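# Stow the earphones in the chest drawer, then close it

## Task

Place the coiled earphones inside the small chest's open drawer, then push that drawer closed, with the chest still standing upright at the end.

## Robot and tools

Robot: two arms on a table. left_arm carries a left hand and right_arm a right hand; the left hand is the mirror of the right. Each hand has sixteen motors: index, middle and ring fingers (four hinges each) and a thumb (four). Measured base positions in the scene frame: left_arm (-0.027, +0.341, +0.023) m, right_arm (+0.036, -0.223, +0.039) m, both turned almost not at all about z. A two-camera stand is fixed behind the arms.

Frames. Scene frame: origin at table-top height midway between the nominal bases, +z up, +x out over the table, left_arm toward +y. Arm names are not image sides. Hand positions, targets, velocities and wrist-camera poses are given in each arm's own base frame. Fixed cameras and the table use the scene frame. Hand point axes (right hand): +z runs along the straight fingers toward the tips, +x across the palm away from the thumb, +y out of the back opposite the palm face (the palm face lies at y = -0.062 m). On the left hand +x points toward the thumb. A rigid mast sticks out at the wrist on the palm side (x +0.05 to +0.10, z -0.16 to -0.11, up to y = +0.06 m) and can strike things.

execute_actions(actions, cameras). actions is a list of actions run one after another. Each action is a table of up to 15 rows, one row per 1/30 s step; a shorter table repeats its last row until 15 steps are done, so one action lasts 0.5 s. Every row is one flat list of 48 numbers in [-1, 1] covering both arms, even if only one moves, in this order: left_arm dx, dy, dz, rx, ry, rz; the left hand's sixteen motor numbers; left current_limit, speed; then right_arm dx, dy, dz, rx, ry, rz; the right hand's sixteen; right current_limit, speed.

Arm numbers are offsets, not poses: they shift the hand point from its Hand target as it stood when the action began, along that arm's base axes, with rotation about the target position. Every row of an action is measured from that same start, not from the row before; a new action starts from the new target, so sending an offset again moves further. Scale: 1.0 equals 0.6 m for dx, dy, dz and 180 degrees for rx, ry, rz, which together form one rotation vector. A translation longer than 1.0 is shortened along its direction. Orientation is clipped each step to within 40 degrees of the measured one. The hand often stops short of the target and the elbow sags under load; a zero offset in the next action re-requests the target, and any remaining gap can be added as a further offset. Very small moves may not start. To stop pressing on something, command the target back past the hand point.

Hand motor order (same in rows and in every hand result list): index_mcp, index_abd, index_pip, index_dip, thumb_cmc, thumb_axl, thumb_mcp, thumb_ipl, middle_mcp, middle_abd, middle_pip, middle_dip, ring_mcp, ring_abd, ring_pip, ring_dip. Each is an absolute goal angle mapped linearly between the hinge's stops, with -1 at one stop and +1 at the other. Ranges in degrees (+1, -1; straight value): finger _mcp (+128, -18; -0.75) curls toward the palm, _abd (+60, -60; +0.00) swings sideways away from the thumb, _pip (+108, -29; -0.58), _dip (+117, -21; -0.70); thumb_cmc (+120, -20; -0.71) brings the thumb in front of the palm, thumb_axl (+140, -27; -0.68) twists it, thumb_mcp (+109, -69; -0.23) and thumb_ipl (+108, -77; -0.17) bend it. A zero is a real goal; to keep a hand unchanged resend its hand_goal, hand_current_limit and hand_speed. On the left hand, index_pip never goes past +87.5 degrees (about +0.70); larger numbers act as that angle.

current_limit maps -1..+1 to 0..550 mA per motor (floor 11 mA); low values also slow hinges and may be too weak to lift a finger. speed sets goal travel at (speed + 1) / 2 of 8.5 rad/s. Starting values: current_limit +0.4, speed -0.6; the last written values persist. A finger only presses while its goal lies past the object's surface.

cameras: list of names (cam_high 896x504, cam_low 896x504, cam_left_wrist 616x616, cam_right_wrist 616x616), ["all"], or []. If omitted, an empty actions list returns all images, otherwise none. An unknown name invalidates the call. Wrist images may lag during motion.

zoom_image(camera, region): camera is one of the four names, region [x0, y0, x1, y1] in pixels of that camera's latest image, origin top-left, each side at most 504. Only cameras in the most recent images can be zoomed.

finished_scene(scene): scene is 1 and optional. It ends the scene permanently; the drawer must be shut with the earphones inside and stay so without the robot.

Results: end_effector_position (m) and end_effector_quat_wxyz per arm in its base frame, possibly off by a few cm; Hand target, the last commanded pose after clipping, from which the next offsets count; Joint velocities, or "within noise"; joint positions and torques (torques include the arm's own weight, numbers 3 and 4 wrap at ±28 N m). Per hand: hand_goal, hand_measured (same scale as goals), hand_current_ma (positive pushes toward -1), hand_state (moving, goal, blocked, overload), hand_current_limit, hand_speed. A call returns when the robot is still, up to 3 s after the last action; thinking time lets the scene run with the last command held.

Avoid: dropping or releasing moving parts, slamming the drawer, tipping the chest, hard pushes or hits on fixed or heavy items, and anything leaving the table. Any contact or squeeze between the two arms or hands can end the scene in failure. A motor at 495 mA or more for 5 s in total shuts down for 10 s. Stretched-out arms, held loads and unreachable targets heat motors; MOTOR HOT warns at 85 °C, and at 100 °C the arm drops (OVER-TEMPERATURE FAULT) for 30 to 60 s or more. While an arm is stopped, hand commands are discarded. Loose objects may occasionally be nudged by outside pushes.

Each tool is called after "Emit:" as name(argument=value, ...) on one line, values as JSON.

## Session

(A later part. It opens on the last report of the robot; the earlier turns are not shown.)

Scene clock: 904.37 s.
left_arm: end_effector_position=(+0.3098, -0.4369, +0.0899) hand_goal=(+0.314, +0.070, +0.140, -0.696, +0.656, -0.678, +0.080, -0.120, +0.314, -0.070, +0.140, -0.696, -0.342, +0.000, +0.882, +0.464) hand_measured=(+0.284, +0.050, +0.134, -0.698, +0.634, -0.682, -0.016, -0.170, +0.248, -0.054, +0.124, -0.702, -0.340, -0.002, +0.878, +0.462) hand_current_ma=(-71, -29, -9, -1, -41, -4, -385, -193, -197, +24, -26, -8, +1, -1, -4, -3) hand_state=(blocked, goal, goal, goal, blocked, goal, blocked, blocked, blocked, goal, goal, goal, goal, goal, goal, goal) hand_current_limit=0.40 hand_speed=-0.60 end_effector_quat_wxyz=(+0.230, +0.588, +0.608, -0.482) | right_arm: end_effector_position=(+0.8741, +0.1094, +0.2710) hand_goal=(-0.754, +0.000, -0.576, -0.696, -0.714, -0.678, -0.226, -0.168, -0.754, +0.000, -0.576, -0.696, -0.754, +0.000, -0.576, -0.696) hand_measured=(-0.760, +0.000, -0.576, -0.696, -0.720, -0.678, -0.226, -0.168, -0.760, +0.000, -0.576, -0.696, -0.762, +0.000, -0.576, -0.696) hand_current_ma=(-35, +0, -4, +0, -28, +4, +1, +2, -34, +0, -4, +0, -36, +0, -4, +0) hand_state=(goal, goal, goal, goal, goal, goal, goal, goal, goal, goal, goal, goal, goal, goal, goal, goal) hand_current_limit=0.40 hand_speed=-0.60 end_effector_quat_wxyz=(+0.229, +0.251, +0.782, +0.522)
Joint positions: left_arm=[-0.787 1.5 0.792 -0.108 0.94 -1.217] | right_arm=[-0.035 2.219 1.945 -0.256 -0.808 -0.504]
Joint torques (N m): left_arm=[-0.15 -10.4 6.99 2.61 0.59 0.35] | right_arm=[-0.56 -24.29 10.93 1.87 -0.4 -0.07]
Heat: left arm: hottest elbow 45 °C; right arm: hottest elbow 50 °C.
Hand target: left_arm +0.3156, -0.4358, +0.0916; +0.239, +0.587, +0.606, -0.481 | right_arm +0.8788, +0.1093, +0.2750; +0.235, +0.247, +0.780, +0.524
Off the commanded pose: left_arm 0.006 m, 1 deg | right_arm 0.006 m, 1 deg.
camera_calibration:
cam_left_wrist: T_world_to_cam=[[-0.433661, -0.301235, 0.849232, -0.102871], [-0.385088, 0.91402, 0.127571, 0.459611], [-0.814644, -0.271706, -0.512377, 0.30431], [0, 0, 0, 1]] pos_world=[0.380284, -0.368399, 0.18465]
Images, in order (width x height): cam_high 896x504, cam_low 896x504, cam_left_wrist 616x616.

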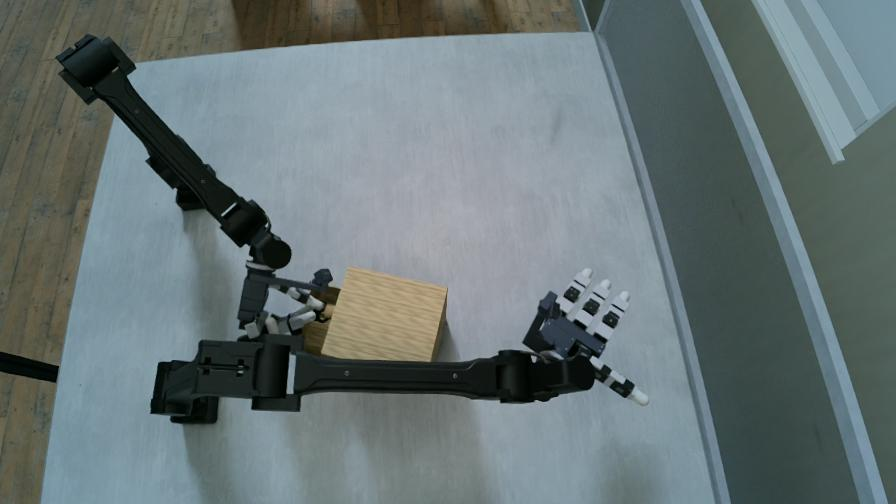

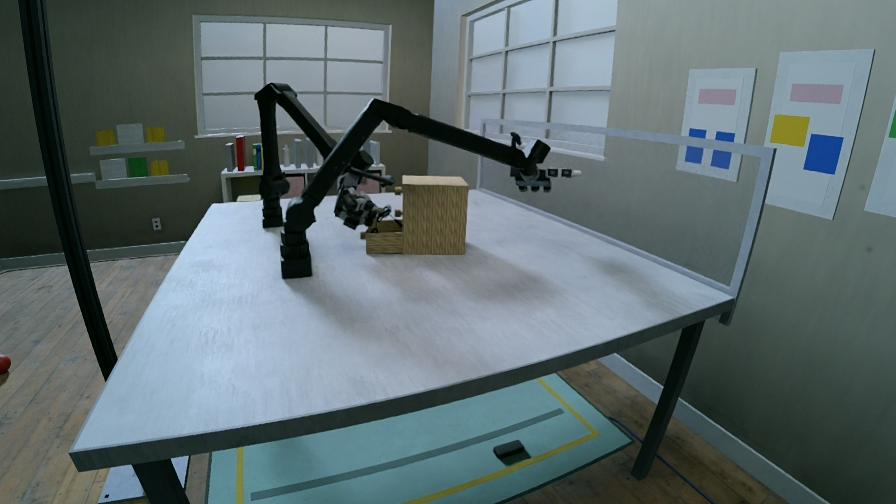

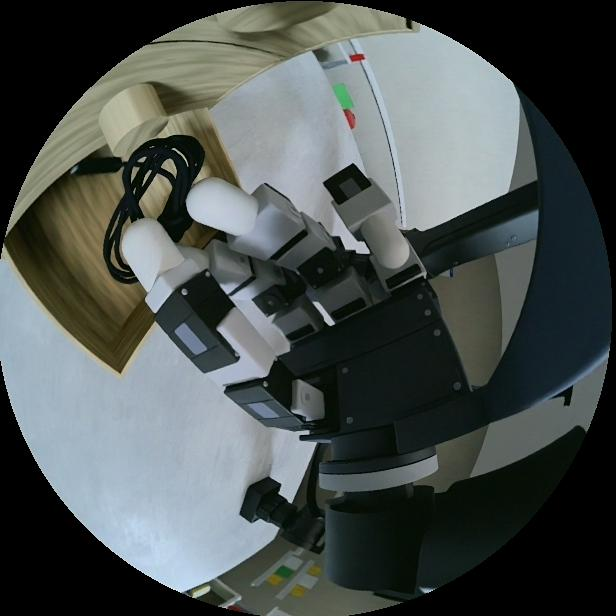

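Emit:
execute_actions(actions=[[[0.003,0,-0.025,0,0,0,0.315,0.07,0.14,-0.696,0.657,-0.677,0.08,-0.12,0.315,-0.07,0.14,-0.696,-0.342,0,0.883,0.464,0.4,-0.6,0,0,0,0,0,0,-0.754,0,-0.576,-0.696,-0.714,-0.678,-0.226,-0.168,-0.754,0,-0.576,-0.696,-0.754,0,-0.576,-0.696,0.4,-0.6]],[[0,0,0,0,0,0,0.1,0.07,0.2,-0.696,0.657,-0.677,-0.1,-0.2,0.1,-0.07,0.2,-0.696,-0.342,0,0.883,0.464,0.4,-0.8,0,0,0,0,0,0,-0.754,0,-0.576,-0.696,-0.714,-0.678,-0.226,-0.168,-0.754,0,-0.576,-0.696,-0.754,0,-0.576,-0.696,0.4,-0.6]]], cameras=["cam_high","cam_left_wrist","cam_low"])

Emit:
zoom_image(camera="cam_low", region=[330, 160, 450, 270])

Emit:
zoom_image(camera="cam_left_wrist", region=[0, 40, 260, 340])

Scene clock: 928.60 s.
left_arm: end_effector_position=(+0.3144, -0.4422, +0.0858) hand_goal=(+0.100, +0.070, +0.200, -0.696, +0.656, -0.678, -0.100, -0.200, +0.100, -0.070, +0.200, -0.696, -0.342, +0.000, +0.882, +0.464) hand_measured=(+0.134, +0.078, +0.204, -0.698, +0.636, -0.682, -0.096, -0.200, +0.100, -0.070, +0.194, -0.700, -0.340, -0.002, +0.878, +0.462) hand_current_ma=(+84, +9, +5, -2, -39, -4, +7, +0, +0, +0, -7, -3, +1, -1, -4, -3) hand_state=(blocked, goal, goal, goal, blocked, goal, goal, goal, goal, goal, goal, goal, goal, goal, goal, goal) hand_current_limit=0.40 hand_speed=-0.80 end_effector_quat_wxyz=(+0.242, +0.593, +0.598, -0.482) | right_arm: end_effector_position=(+0.8741, +0.1094, +0.2710) hand_goal=(-0.754, +0.000, -0.576, -0.696, -0.714, -0.678, -0.226, -0.168, -0.754, +0.000, -0.576, -0.696, -0.754, +0.000, -0.576, -0.696) hand_measured=(-0.760, +0.000, -0.576, -0.696, -0.720, -0.678, -0.226, -0.168, -0.760, +0.000, -0.576, -0.696, -0.762, +0.000, -0.576, -0.696) hand_current_ma=(-35, +0, -4, +0, -28, +4, +1, +2, -34, +0, -4, +0, -36, +0, -4, +0) hand_state=(goal, goal, goal, goal, goal, goal, goal, goal, goal, goal, goal, goal, goal, goal, goal, goal) hand_current_limit=0.40 hand_speed=-0.60 end_effector_quat_wxyz=(+0.229, +0.251, +0.782, +0.522)
Joint positions: left_arm=[-0.787 1.525 0.789 -0.056 0.943 -1.207] | right_arm=[-0.035 2.219 1.945 -0.256 -0.808 -0.504]
Joint torques (N m): left_arm=[0.32 -9.82 6.39 2.29 0.58 0.29] | right_arm=[-0.62 -24.29 10.93 1.85 -0.4 -0.07]
Heat: left arm: hottest elbow 42 °C; right arm: hottest elbow 50 °C.
Hand target: left_arm +0.3173, -0.4358, +0.0766; +0.239, +0.587, +0.606, -0.481 | right_arm +0.8788, +0.1093, +0.2750; +0.235, +0.247, +0.780, +0.524
Off the commanded pose: left_arm 0.012 m, 1 deg | right_arm 0.006 m, 1 deg.
camera_calibration:
cam_left_wrist: T_world_to_cam=[[-0.455878, -0.280779, 0.844594, -0.082465], [-0.382725, 0.918565, 0.0987908, 0.470477], [-0.803553, -0.27821, -0.526214, 0.299372], [0, 0, 0, 1]] pos_world=[0.383031, -0.37203, 0.180705]
Images, in order (width x height): cam_high 896x504, cam_low 896x504, cam_left_wrist 616x616.

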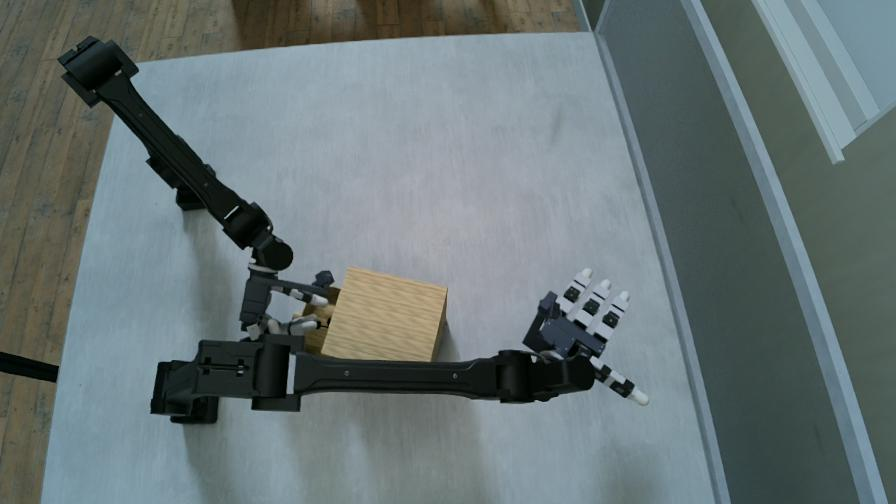

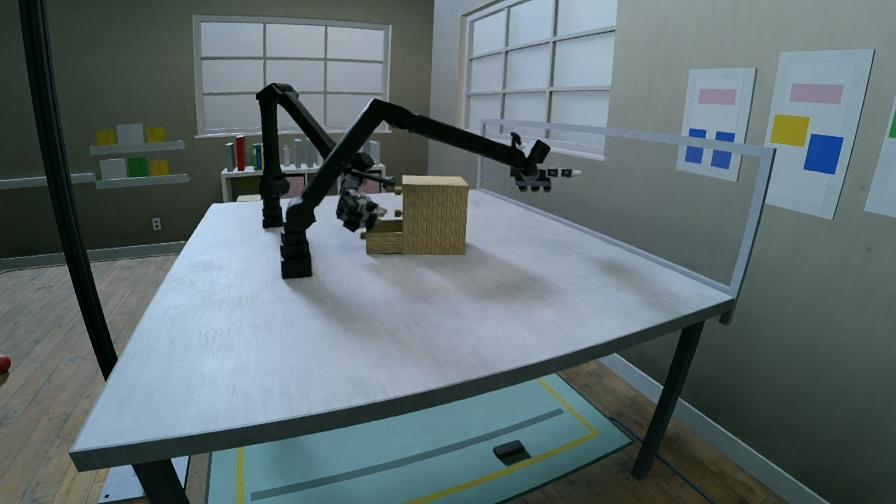

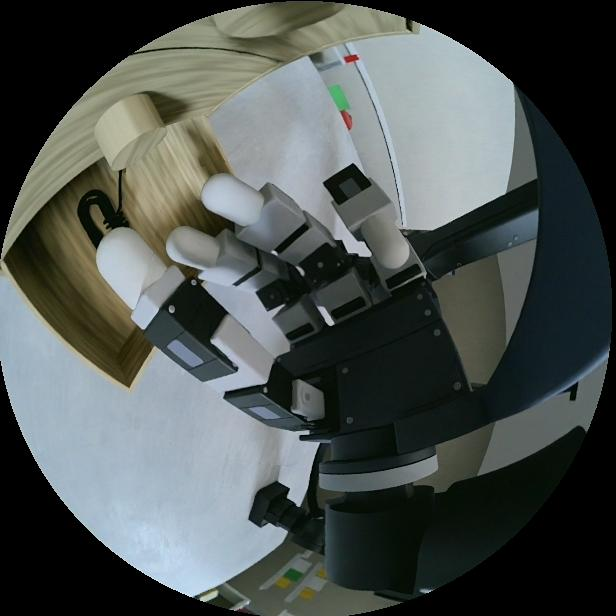

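Scaled by 4.200 from the camera's 896x504 image, which has a finer 1280x720 frame.

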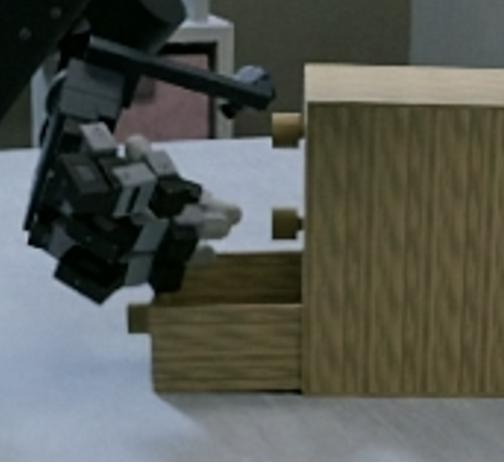

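Scaled by 1.680 from the camera's 616x616 image, which has a finer 880x880 frame.

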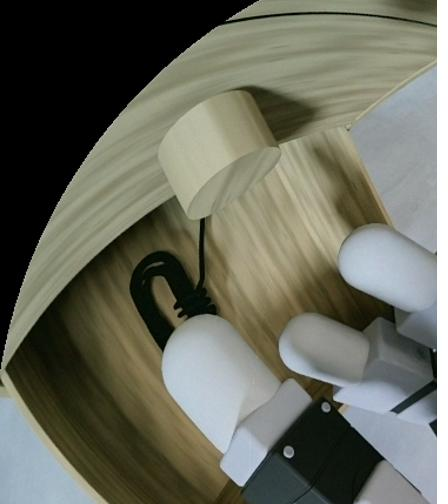

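Emit:
execute_actions(actions=[[[-0.005,0,0.06,0,0,0,0.0,0.07,0.3,-0.696,0.657,-0.677,-0.15,-0.2,0.0,-0.07,0.3,-0.696,-0.342,0,0.883,0.464,0.4,-0.6,0,0,0,0,0,0,-0.754,0,-0.576,-0.696,-0.714,-0.678,-0.226,-0.168,-0.754,0,-0.576,-0.696,-0.754,0,-0.576,-0.696,0.4,-0.6]],[[-0.01,0,0.09,0,0,0,0.0,0.07,0.3,-0.696,0.657,-0.677,-0.15,-0.2,0.0,-0.07,0.3,-0.696,-0.342,0,0.883,0.464,0.4,-0.6,0,0,0,0,0,0,-0.754,0,-0.576,-0.696,-0.714,-0.678,-0.226,-0.168,-0.754,0,-0.576,-0.696,-0.754,0,-0.576,-0.696,0.4,-0.6]]], cameras=["cam_high","cam_left_wrist","cam_low"])

Emit:
zoom_image(camera="cam_left_wrist", region=[0, 40, 260, 340])

Emit:
zoom_image(camera="cam_high", region=[240, 220, 400, 380])

Scene clock: 944.47 s.
left_arm: end_effector_position=(+0.2987, -0.4235, +0.1511) hand_goal=(+0.000, +0.070, +0.300, -0.696, +0.656, -0.678, -0.150, -0.200, +0.000, -0.070, +0.300, -0.696, -0.342, +0.000, +0.882, +0.464) hand_measured=(+0.000, +0.070, +0.296, -0.698, +0.640, -0.682, -0.146, -0.200, +0.000, -0.070, +0.294, -0.700, -0.342, -0.002, +0.878, +0.462) hand_current_ma=(+0, +0, -5, -2, -29, -4, +7, +0, +0, +0, -6, -3, +1, -1, -4, -3) hand_state=(goal, goal, goal, goal, goal, goal, goal, goal, goal, goal, goal, goal, goal, goal, goal, goal) hand_current_limit=0.40 hand_speed=-0.60 end_effector_quat_wxyz=(+0.231, +0.585, +0.612, -0.480) | right_arm: end_effector_position=(+0.8741, +0.1094, +0.2710) hand_goal=(-0.754, +0.000, -0.576, -0.696, -0.714, -0.678, -0.226, -0.168, -0.754, +0.000, -0.576, -0.696, -0.754, +0.000, -0.576, -0.696) hand_measured=(-0.760, +0.000, -0.576, -0.696, -0.720, -0.678, -0.226, -0.168, -0.760, +0.000, -0.576, -0.696, -0.762, +0.000, -0.576, -0.696) hand_current_ma=(-35, +0, -4, +0, -28, +4, +1, +2, -34, +0, -4, +0, -36, +0, -4, +0) hand_state=(goal, goal, goal, goal, goal, goal, goal, goal, goal, goal, goal, goal, goal, goal, goal, goal) hand_current_limit=0.40 hand_speed=-0.60 end_effector_quat_wxyz=(+0.229, +0.251, +0.782, +0.522)
Joint positions: left_arm=[-0.787 1.344 0.828 -0.297 0.931 -1.227] | right_arm=[-0.035 2.219 1.945 -0.256 -0.808 -0.504]
Joint torques (N m): left_arm=[-1.2 -8.06 11.28 1.52 0.6 0.29] | right_arm=[-0.56 -24.29 10.93 1.87 -0.4 -0.07]
Heat: left arm: hottest elbow 40 °C; right arm: hottest elbow 50 °C.
Hand target: left_arm +0.3084, -0.4358, +0.1666; +0.239, +0.587, +0.606, -0.480 | right_arm +0.8788, +0.1093, +0.2750; +0.235, +0.247, +0.780, +0.524
Off the commanded pose: left_arm 0.022 m, 1 deg | right_arm 0.006 m, 1 deg.
camera_calibration:
cam_left_wrist: T_world_to_cam=[[-0.429245, -0.309999, 0.848322, -0.160477], [-0.394663, 0.909214, 0.132554, 0.435365], [-0.812398, -0.277903, -0.51262, 0.326994], [0, 0, 0, 1]] pos_world=[0.368588, -0.354715, 0.24605]
Images, in order (width x height): cam_high 896x504, cam_low 896x504, cam_left_wrist 616x616.

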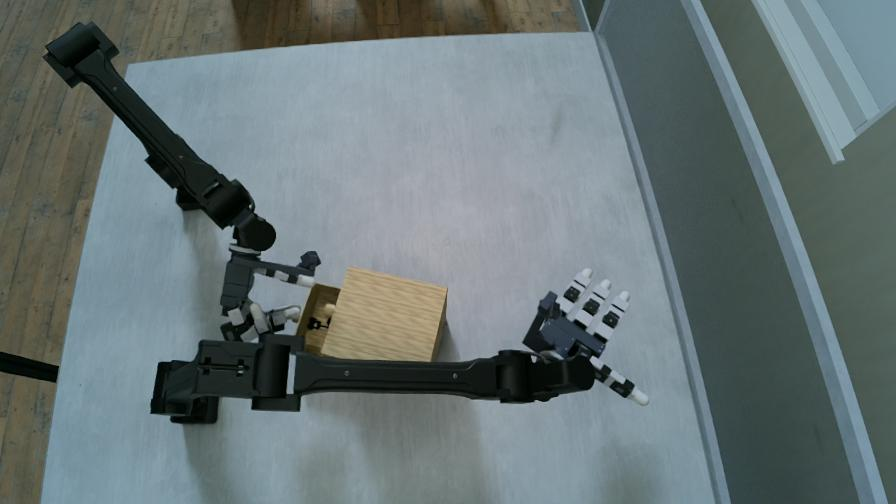

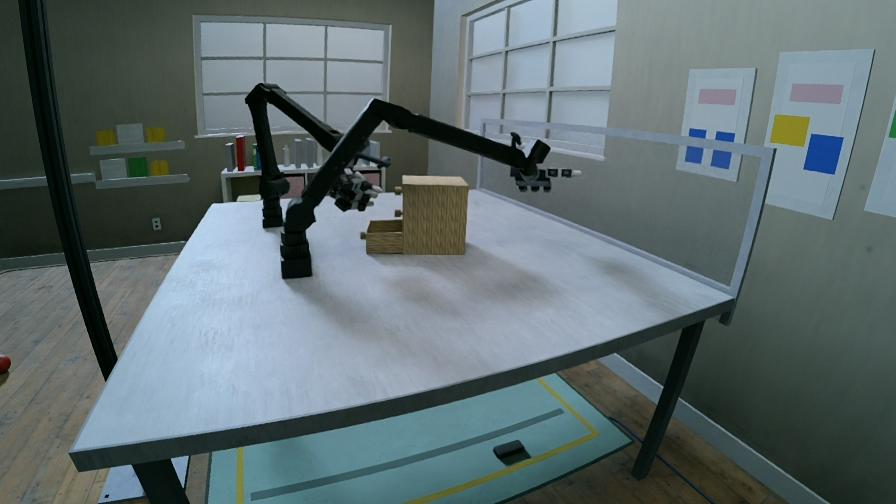

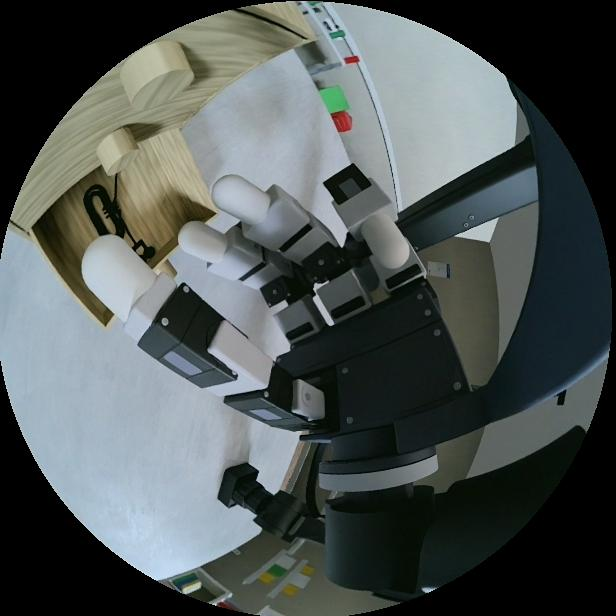

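Scaled by 1.680 from the camera's 616x616 image, which has a finer 880x880 frame.

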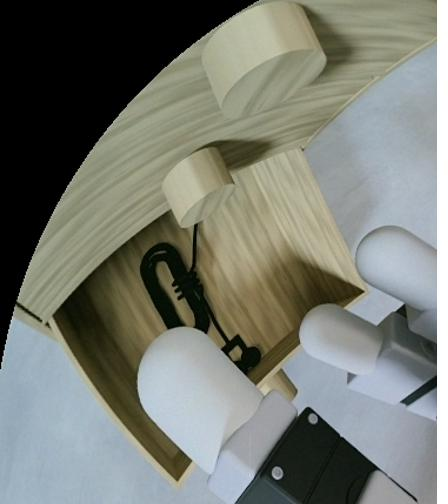

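Scaled by 3.150 from the camera's 896x504 image, which has a finer 1280x720 frame.

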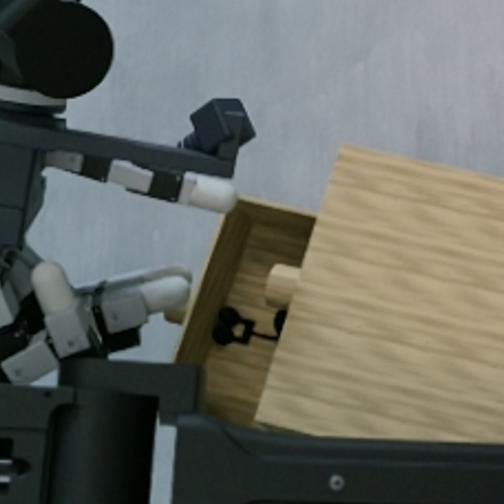

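Emit:
execute_actions(actions=[[[-0.075,0.025,0,-0.0035,-0.0501,0.053,-0.1,0,0.0,-0.696,0.657,-0.677,-0.5,-0.168,-0.342,0,0.883,0.464,-0.342,0,0.883,0.464,0.4,-0.3,0,0,0,0,0,0,-0.754,0,-0.576,-0.696,-0.714,-0.678,-0.226,-0.168,-0.754,0,-0.576,-0.696,-0.754,0,-0.576,-0.696,0.4,-0.6]],[[-0.033,0.023,-0.083,-0.0035,-0.0501,0.053,0.479,0,-0.577,-0.696,0.657,-0.677,-0.899,-0.168,-0.342,0,0.883,0.464,-0.342,0,0.883,0.464,0.4,-0.3,0,0,0,0,0,0,-0.754,0,-0.576,-0.696,-0.714,-0.678,-0.226,-0.168,-0.754,0,-0.576,-0.696,-0.754,0,-0.576,-0.696,0.4,-0.6]]], cameras=["cam_high","cam_left_wrist","cam_low"])

Emit:
zoom_image(camera="cam_low", region=[300, 150, 450, 270])

Emit:
zoom_image(camera="cam_high", region=[220, 220, 380, 380])

Scene clock: 1052.73 s.
left_arm: end_effector_position=(+0.2415, -0.4003, +0.1049) hand_goal=(+0.478, +0.000, -0.578, -0.696, +0.656, -0.678, -0.900, -0.168, -0.342, +0.000, +0.882, +0.464, -0.342, +0.000, +0.882, +0.464) hand_measured=(+0.468, -0.002, -0.576, -0.698, +0.646, -0.676, -0.898, -0.168, -0.344, -0.004, +0.878, +0.462, -0.344, -0.002, +0.880, +0.462) hand_current_ma=(-17, -2, +1, -2, -14, +2, +4, -1, -1, -4, -4, -2, -1, -1, -3, -2) hand_state=(goal, goal, goal, goal, goal, goal, goal, goal, goal, goal, goal, goal, goal, goal, goal, goal) hand_current_limit=0.40 hand_speed=-0.30 end_effector_quat_wxyz=(+0.401, +0.550, +0.651, -0.335) | right_arm: end_effector_position=(+0.8741, +0.1094, +0.2710) hand_goal=(-0.754, +0.000, -0.576, -0.696, -0.714, -0.678, -0.226, -0.168, -0.754, +0.000, -0.576, -0.696, -0.754, +0.000, -0.576, -0.696) hand_measured=(-0.760, +0.000, -0.576, -0.696, -0.720, -0.678, -0.226, -0.168, -0.760, +0.000, -0.576, -0.696, -0.762, +0.000, -0.576, -0.696) hand_current_ma=(-35, +0, -4, +0, -28, +4, +1, +2, -34, +0, -4, +0, -36, +0, -4, +0) hand_state=(goal, goal, goal, goal, goal, goal, goal, goal, goal, goal, goal, goal, goal, goal, goal, goal) hand_current_limit=0.40 hand_speed=-0.60 end_effector_quat_wxyz=(+0.229, +0.251, +0.782, +0.522)
Joint positions: left_arm=[-1.115 1.261 0.463 0.31 0.251 -1.435] | right_arm=[-0.035 2.219 1.945 -0.256 -0.808 -0.504]
Joint torques (N m): left_arm=[-1.26 -6.89 7.9 3.11 0.03 0.21] | right_arm=[-0.56 -24.29 10.93 1.85 -0.4 -0.07]
Heat: left arm: hottest elbow 46 °C; right arm: hottest elbow 51 °C.
Hand target: left_arm +0.2436, -0.4070, +0.1169; +0.413, +0.544, +0.644, -0.343 | right_arm +0.8788, +0.1093, +0.2750; +0.235, +0.247, +0.780, +0.524
Off the commanded pose: left_arm 0.014 m, 2 deg | right_arm 0.006 m, 1 deg.
camera_calibration:
cam_left_wrist: T_world_to_cam=[[-0.557874, -0.470608, 0.683597, -0.154592], [-0.67717, 0.734318, -0.0471033, 0.414832], [-0.47981, -0.489189, -0.728338, 0.121108], [0, 0, 0, 1]] pos_world=[0.252778, -0.318126, 0.213426]
Images, in order (width x height): cam_high 896x504, cam_low 896x504, cam_left_wrist 616x616.

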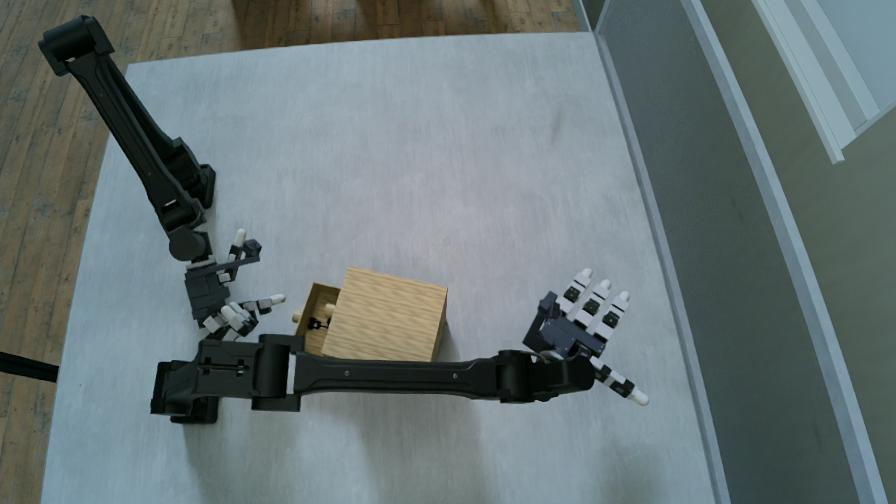

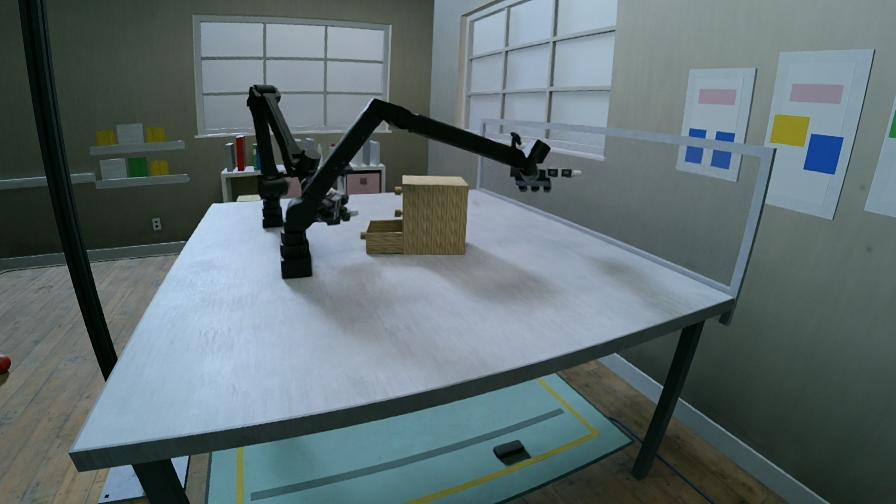

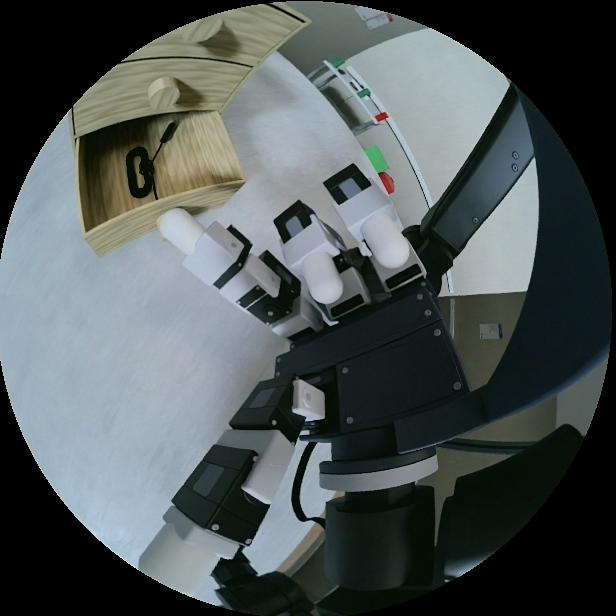

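Scaled by 3.360 from the camera's 896x504 image, which has a finer 1280x720 frame.

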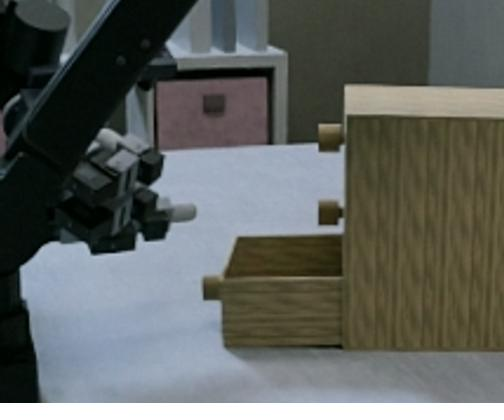

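Scaled by 3.150 from the camera's 896x504 image, which has a finer 1280x720 frame.

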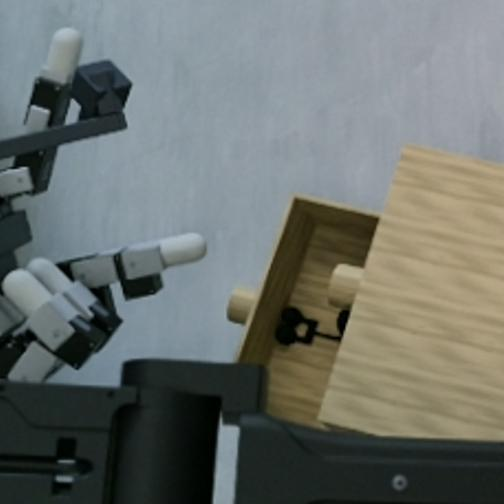

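Emit:
zoom_image(camera="cam_left_wrist", region=[60, 80, 300, 300])

Scaled by 2.100 from the camera's 616x616 image, which has a finer 880x880 frame.

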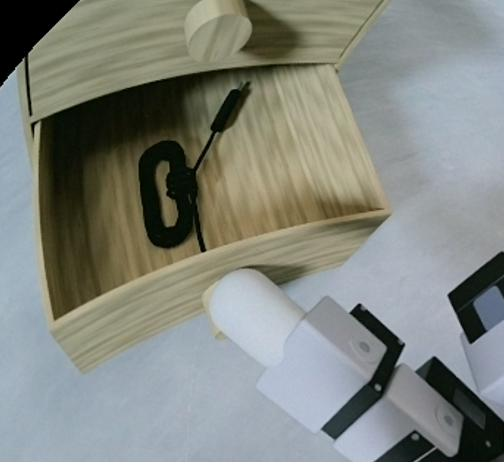

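Emit:
execute_actions(actions=[[[0.009,0.032,-0.07,0,0,0,0.479,0,-0.577,-0.696,0.657,-0.677,-0.899,-0.168,-0.342,0,0.883,0.464,-0.342,0,0.883,0.464,0.4,-0.3,0,0,0,0,0,0,-0.754,0,-0.576,-0.696,-0.714,-0.678,-0.226,-0.168,-0.754,0,-0.576,-0.696,-0.754,0,-0.576,-0.696,0.4,-0.6]],[[0,0,-0.075,0,0,0,0.479,0,-0.577,-0.696,0.657,-0.677,-0.899,-0.168,-0.342,0,0.883,0.464,-0.342,0,0.883,0.464,0.4,-0.3,0,0,0,0,0,0,-0.754,0,-0.576,-0.696,-0.714,-0.678,-0.226,-0.168,-0.754,0,-0.576,-0.696,-0.754,0,-0.576,-0.696,0.4,-0.6]]], cameras=["cam_high","cam_left_wrist","cam_low"])

Emit:
zoom_image(camera="cam_low", region=[300, 150, 450, 270])

Emit:
zoom_image(camera="cam_high", region=[220, 220, 380, 380])

Scene clock: 1108.83 s.
left_arm: end_effector_position=(+0.2432, -0.3894, +0.0231) hand_goal=(+0.478, +0.000, -0.578, -0.696, +0.656, -0.678, -0.900, -0.168, -0.342, +0.000, +0.882, +0.464, -0.342, +0.000, +0.882, +0.464) hand_measured=(+0.474, -0.004, -0.576, -0.698, +0.646, -0.676, -0.898, -0.168, -0.344, -0.004, +0.878, +0.462, -0.344, -0.002, +0.880, +0.462) hand_current_ma=(-4, -4, +1, -2, -15, +3, +2, -1, -1, -4, -3, -2, -1, -1, -2, -2) hand_state=(goal, goal, goal, goal, goal, goal, goal, goal, goal, goal, goal, goal, goal, goal, goal, goal) hand_current_limit=0.40 hand_speed=-0.30 end_effector_quat_wxyz=(+0.401, +0.550, +0.647, -0.343) | right_arm: end_effector_position=(+0.8741, +0.1094, +0.2710) hand_goal=(-0.754, +0.000, -0.576, -0.696, -0.714, -0.678, -0.226, -0.168, -0.754, +0.000, -0.576, -0.696, -0.754, +0.000, -0.576, -0.696) hand_measured=(-0.760, +0.000, -0.576, -0.696, -0.720, -0.678, -0.226, -0.168, -0.760, +0.000, -0.576, -0.696, -0.762, +0.000, -0.576, -0.696) hand_current_ma=(-35, +0, -4, +0, -28, +4, +1, +2, -34, +0, -4, +0, -36, +0, -4, +0) hand_state=(goal, goal, goal, goal, goal, goal, goal, goal, goal, goal, goal, goal, goal, goal, goal, goal) hand_current_limit=0.40 hand_speed=-0.60 end_effector_quat_wxyz=(+0.229, +0.251, +0.782, +0.522)
Joint positions: left_arm=[-1.085 1.561 0.369 0.712 0.291 -1.424] | right_arm=[-0.035 2.219 1.945 -0.256 -0.808 -0.504]
Joint torques (N m): left_arm=[0.15 -8.18 4.3 3.17 0.08 0.31] | right_arm=[-0.56 -24.35 10.93 1.87 -0.4 -0.07]
Heat: left arm: hottest elbow 42 °C; right arm: hottest elbow 52 °C.
Hand target: left_arm +0.2490, -0.3879, +0.0299; +0.413, +0.544, +0.644, -0.343 | right_arm +0.8788, +0.1093, +0.2750; +0.235, +0.247, +0.780, +0.524
Off the commanded pose: left_arm 0.009 m, 2 deg | right_arm 0.006 m, 1 deg.
camera_calibration:
cam_left_wrist: T_world_to_cam=[[-0.559775, -0.45609, 0.691833, -0.0866227], [-0.670182, 0.74021, -0.0542737, 0.404949], [-0.487348, -0.494035, -0.720014, 0.0674169], [0, 0, 0, 1]] pos_world=[0.255755, -0.305948, 0.130448]
Images, in order (width x height): cam_high 896x504, cam_low 896x504, cam_left_wrist 616x616.

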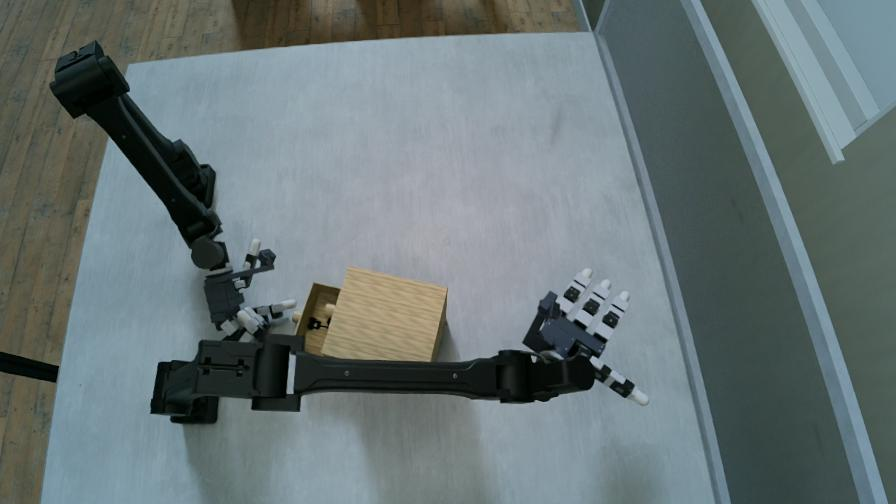

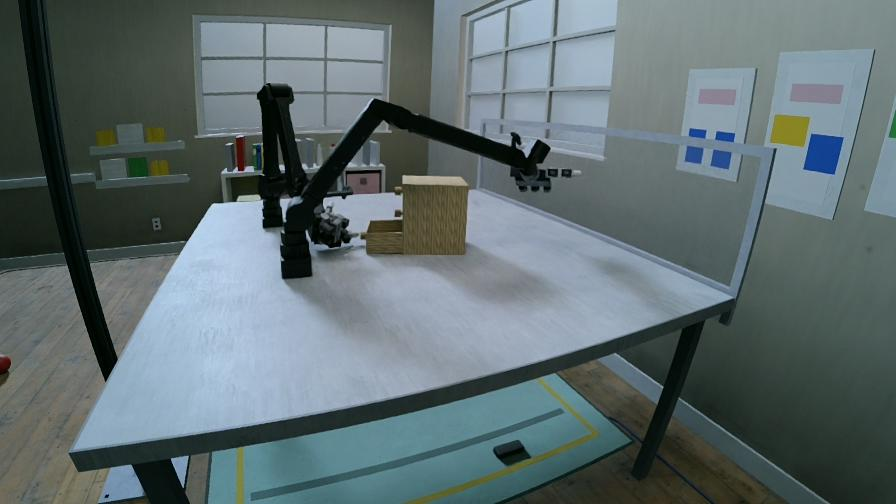

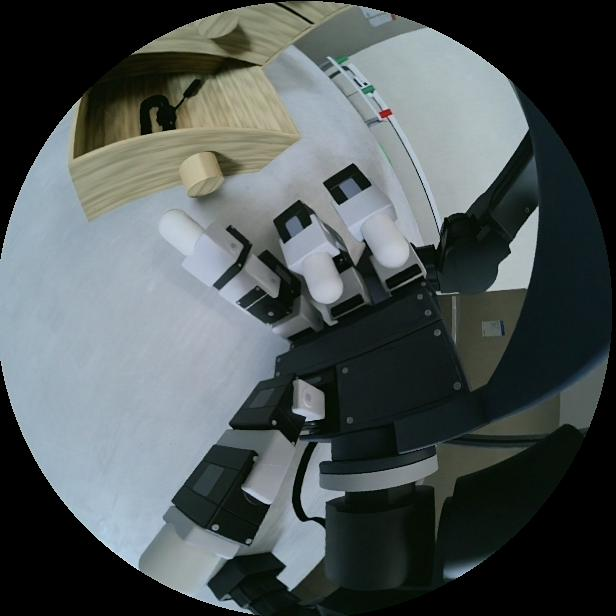

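Scaled by 3.360 from the camera's 896x504 image, which has a finer 1280x720 frame.

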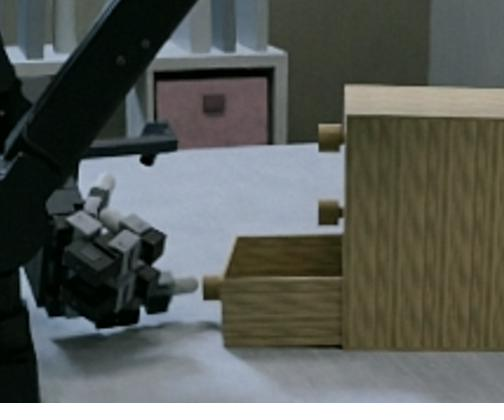

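Scaled by 3.150 from the camera's 896x504 image, which has a finer 1280x720 frame.

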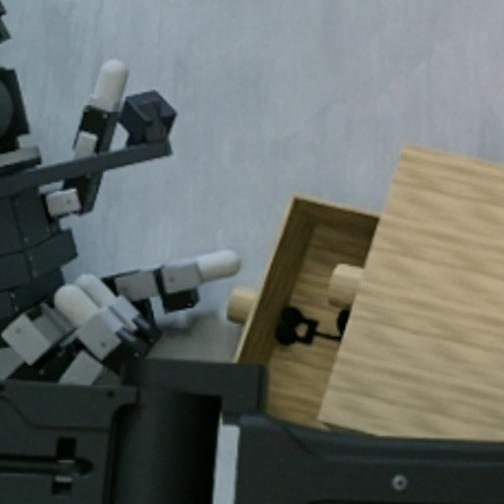

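Emit:
execute_actions(actions=[[[0.045,-0.015,0,0,0,0,0.479,0,-0.577,-0.696,0.657,-0.677,-0.899,-0.168,-0.342,0,0.883,0.464,-0.342,0,0.883,0.464,0.4,-0.3,0,0,0,0,0,0,-0.754,0,-0.576,-0.696,-0.714,-0.678,-0.226,-0.168,-0.754,0,-0.576,-0.696,-0.754,0,-0.576,-0.696,0.4,-0.6]],[[0.045,-0.015,0,0,0,0,0.479,0,-0.577,-0.696,0.657,-0.677,-0.899,-0.168,-0.342,0,0.883,0.464,-0.342,0,0.883,0.464,0.4,-0.3,0,0,0,0,0,0,-0.754,0,-0.576,-0.696,-0.714,-0.678,-0.226,-0.168,-0.754,0,-0.576,-0.696,-0.754,0,-0.576,-0.696,0.4,-0.6]],[[0.045,-0.015,0,0,0,0,0.479,0,-0.577,-0.696,0.657,-0.677,-0.899,-0.168,-0.342,0,0.883,0.464,-0.342,0,0.883,0.464,0.4,-0.3,0,0,0,0,0,0,-0.754,0,-0.576,-0.696,-0.714,-0.678,-0.226,-0.168,-0.754,0,-0.576,-0.696,-0.754,0,-0.576,-0.696,0.4,-0.6]]], cameras=["cam_high","cam_left_wrist","cam_low"])

Emit:
zoom_image(camera="cam_low", region=[320, 150, 490, 270])

Emit:
zoom_image(camera="cam_high", region=[240, 220, 400, 380])

Scene clock: 1132.03 s.
left_arm: end_effector_position=(+0.3171, -0.4067, +0.0247) hand_goal=(+0.478, +0.000, -0.578, -0.696, +0.656, -0.678, -0.900, -0.168, -0.342, +0.000, +0.882, +0.464, -0.342, +0.000, +0.882, +0.464) hand_measured=(+0.476, -0.002, -0.576, -0.698, +0.646, -0.676, -0.898, -0.168, -0.344, -0.004, +0.878, +0.462, -0.344, -0.002, +0.880, +0.462) hand_current_ma=(-1, -2, +1, -1, -15, +3, +1, -1, -3, -4, -3, -2, -2, -1, -2, -2) hand_state=(goal, goal, goal, goal, goal, goal, goal, goal, goal, goal, goal, goal, goal, goal, goal, goal) hand_current_limit=0.40 hand_speed=-0.30 end_effector_quat_wxyz=(+0.405, +0.545, +0.647, -0.346) | right_arm: end_effector_position=(+0.8741, +0.1094, +0.2710) hand_goal=(-0.754, +0.000, -0.576, -0.696, -0.714, -0.678, -0.226, -0.168, -0.754, +0.000, -0.576, -0.696, -0.754, +0.000, -0.576, -0.696) hand_measured=(-0.760, +0.000, -0.576, -0.696, -0.720, -0.678, -0.226, -0.168, -0.760, +0.000, -0.576, -0.696, -0.762, +0.000, -0.576, -0.696) hand_current_ma=(-35, +0, -4, +0, -28, +4, +1, +2, -34, +0, -4, +0, -36, +0, -4, +0) hand_state=(goal, goal, goal, goal, goal, goal, goal, goal, goal, goal, goal, goal, goal, goal, goal, goal) hand_current_limit=0.40 hand_speed=-0.60 end_effector_quat_wxyz=(+0.229, +0.251, +0.782, +0.522)
Joint positions: left_arm=[-0.92 1.652 0.517 0.639 0.436 -1.353] | right_arm=[-0.035 2.219 1.945 -0.256 -0.808 -0.504]
Joint torques (N m): left_arm=[0.09 -8.59 7.1 1.95 0.19 0.38] | right_arm=[-0.56 -24.29 10.93 1.87 -0.4 -0.07]
Heat: left arm: hottest elbow 40 °C; right arm: hottest elbow 52 °C.
Hand target: left_arm +0.3300, -0.4148, +0.0299; +0.413, +0.544, +0.644, -0.343 | right_arm +0.8788, +0.1093, +0.2750; +0.235, +0.247, +0.780, +0.524
Off the commanded pose: left_arm 0.016 m, 1 deg | right_arm 0.006 m, 1 deg.
camera_calibration:
cam_left_wrist: T_world_to_cam=[[-0.555285, -0.450752, 0.698914, -0.0536706], [-0.674916, 0.735285, -0.0620101, 0.467084], [-0.48595, -0.506142, -0.712512, 0.0903732], [0, 0, 0, 1]] pos_world=[0.329357, -0.32189, 0.130867]
Images, in order (width x height): cam_high 896x504, cam_low 896x504, cam_left_wrist 616x616.

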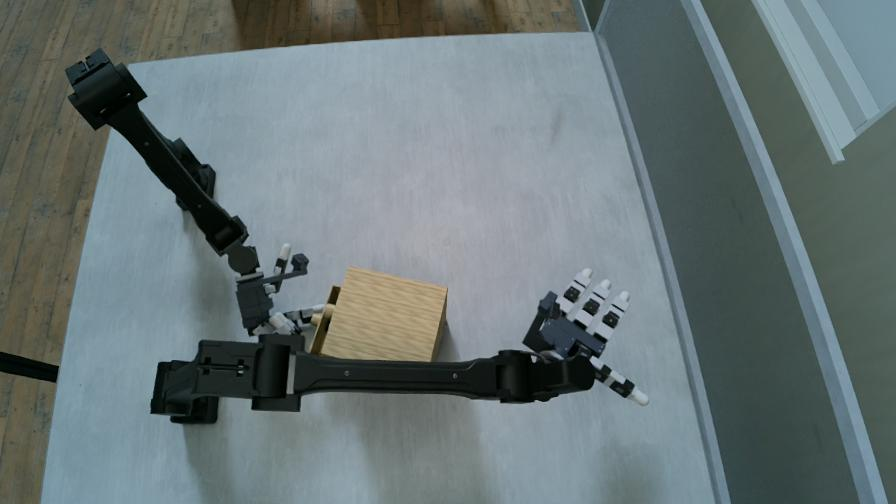

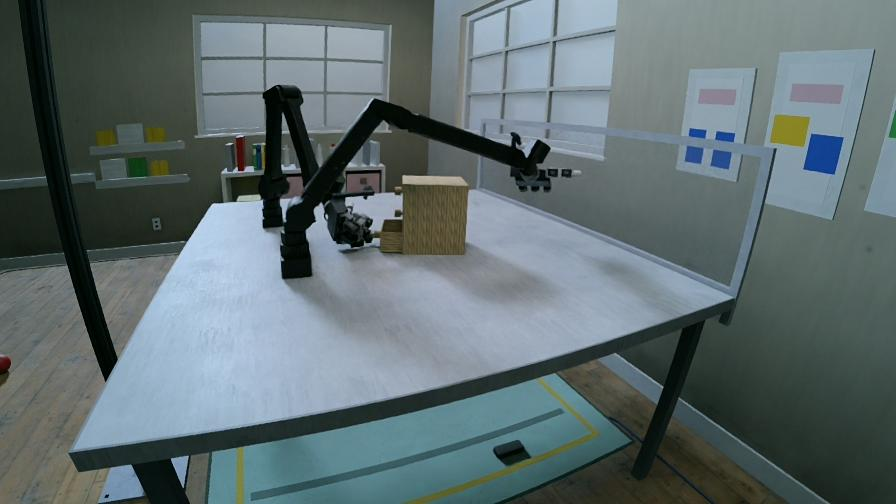

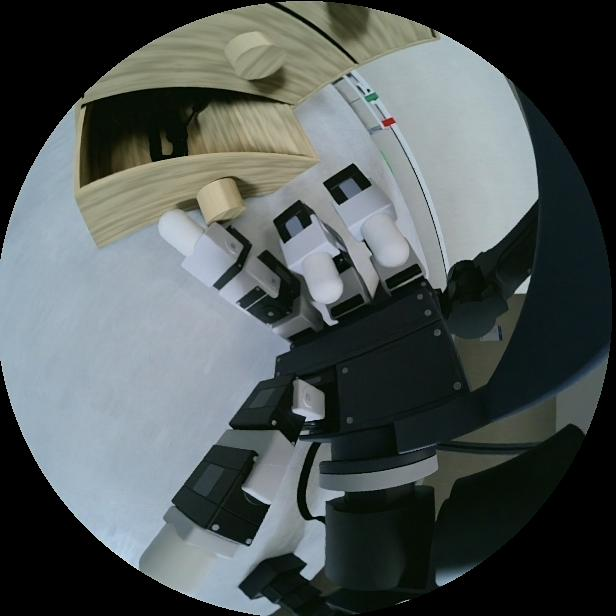

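Scaled by 2.965 from the camera's 896x504 image, which has a finer 1280x720 frame.

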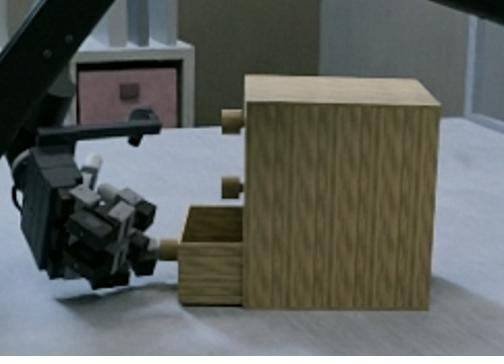

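Scaled by 3.150 from the camera's 896x504 image, which has a finer 1280x720 frame.

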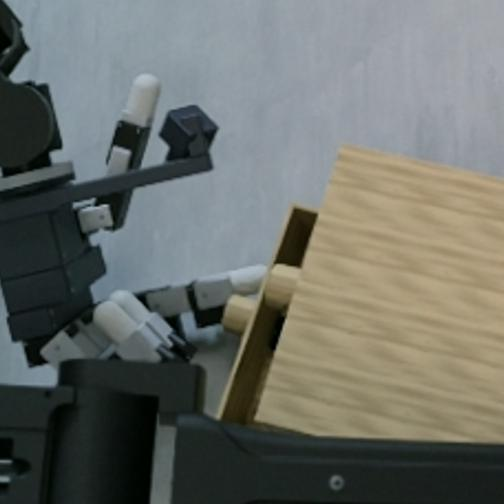

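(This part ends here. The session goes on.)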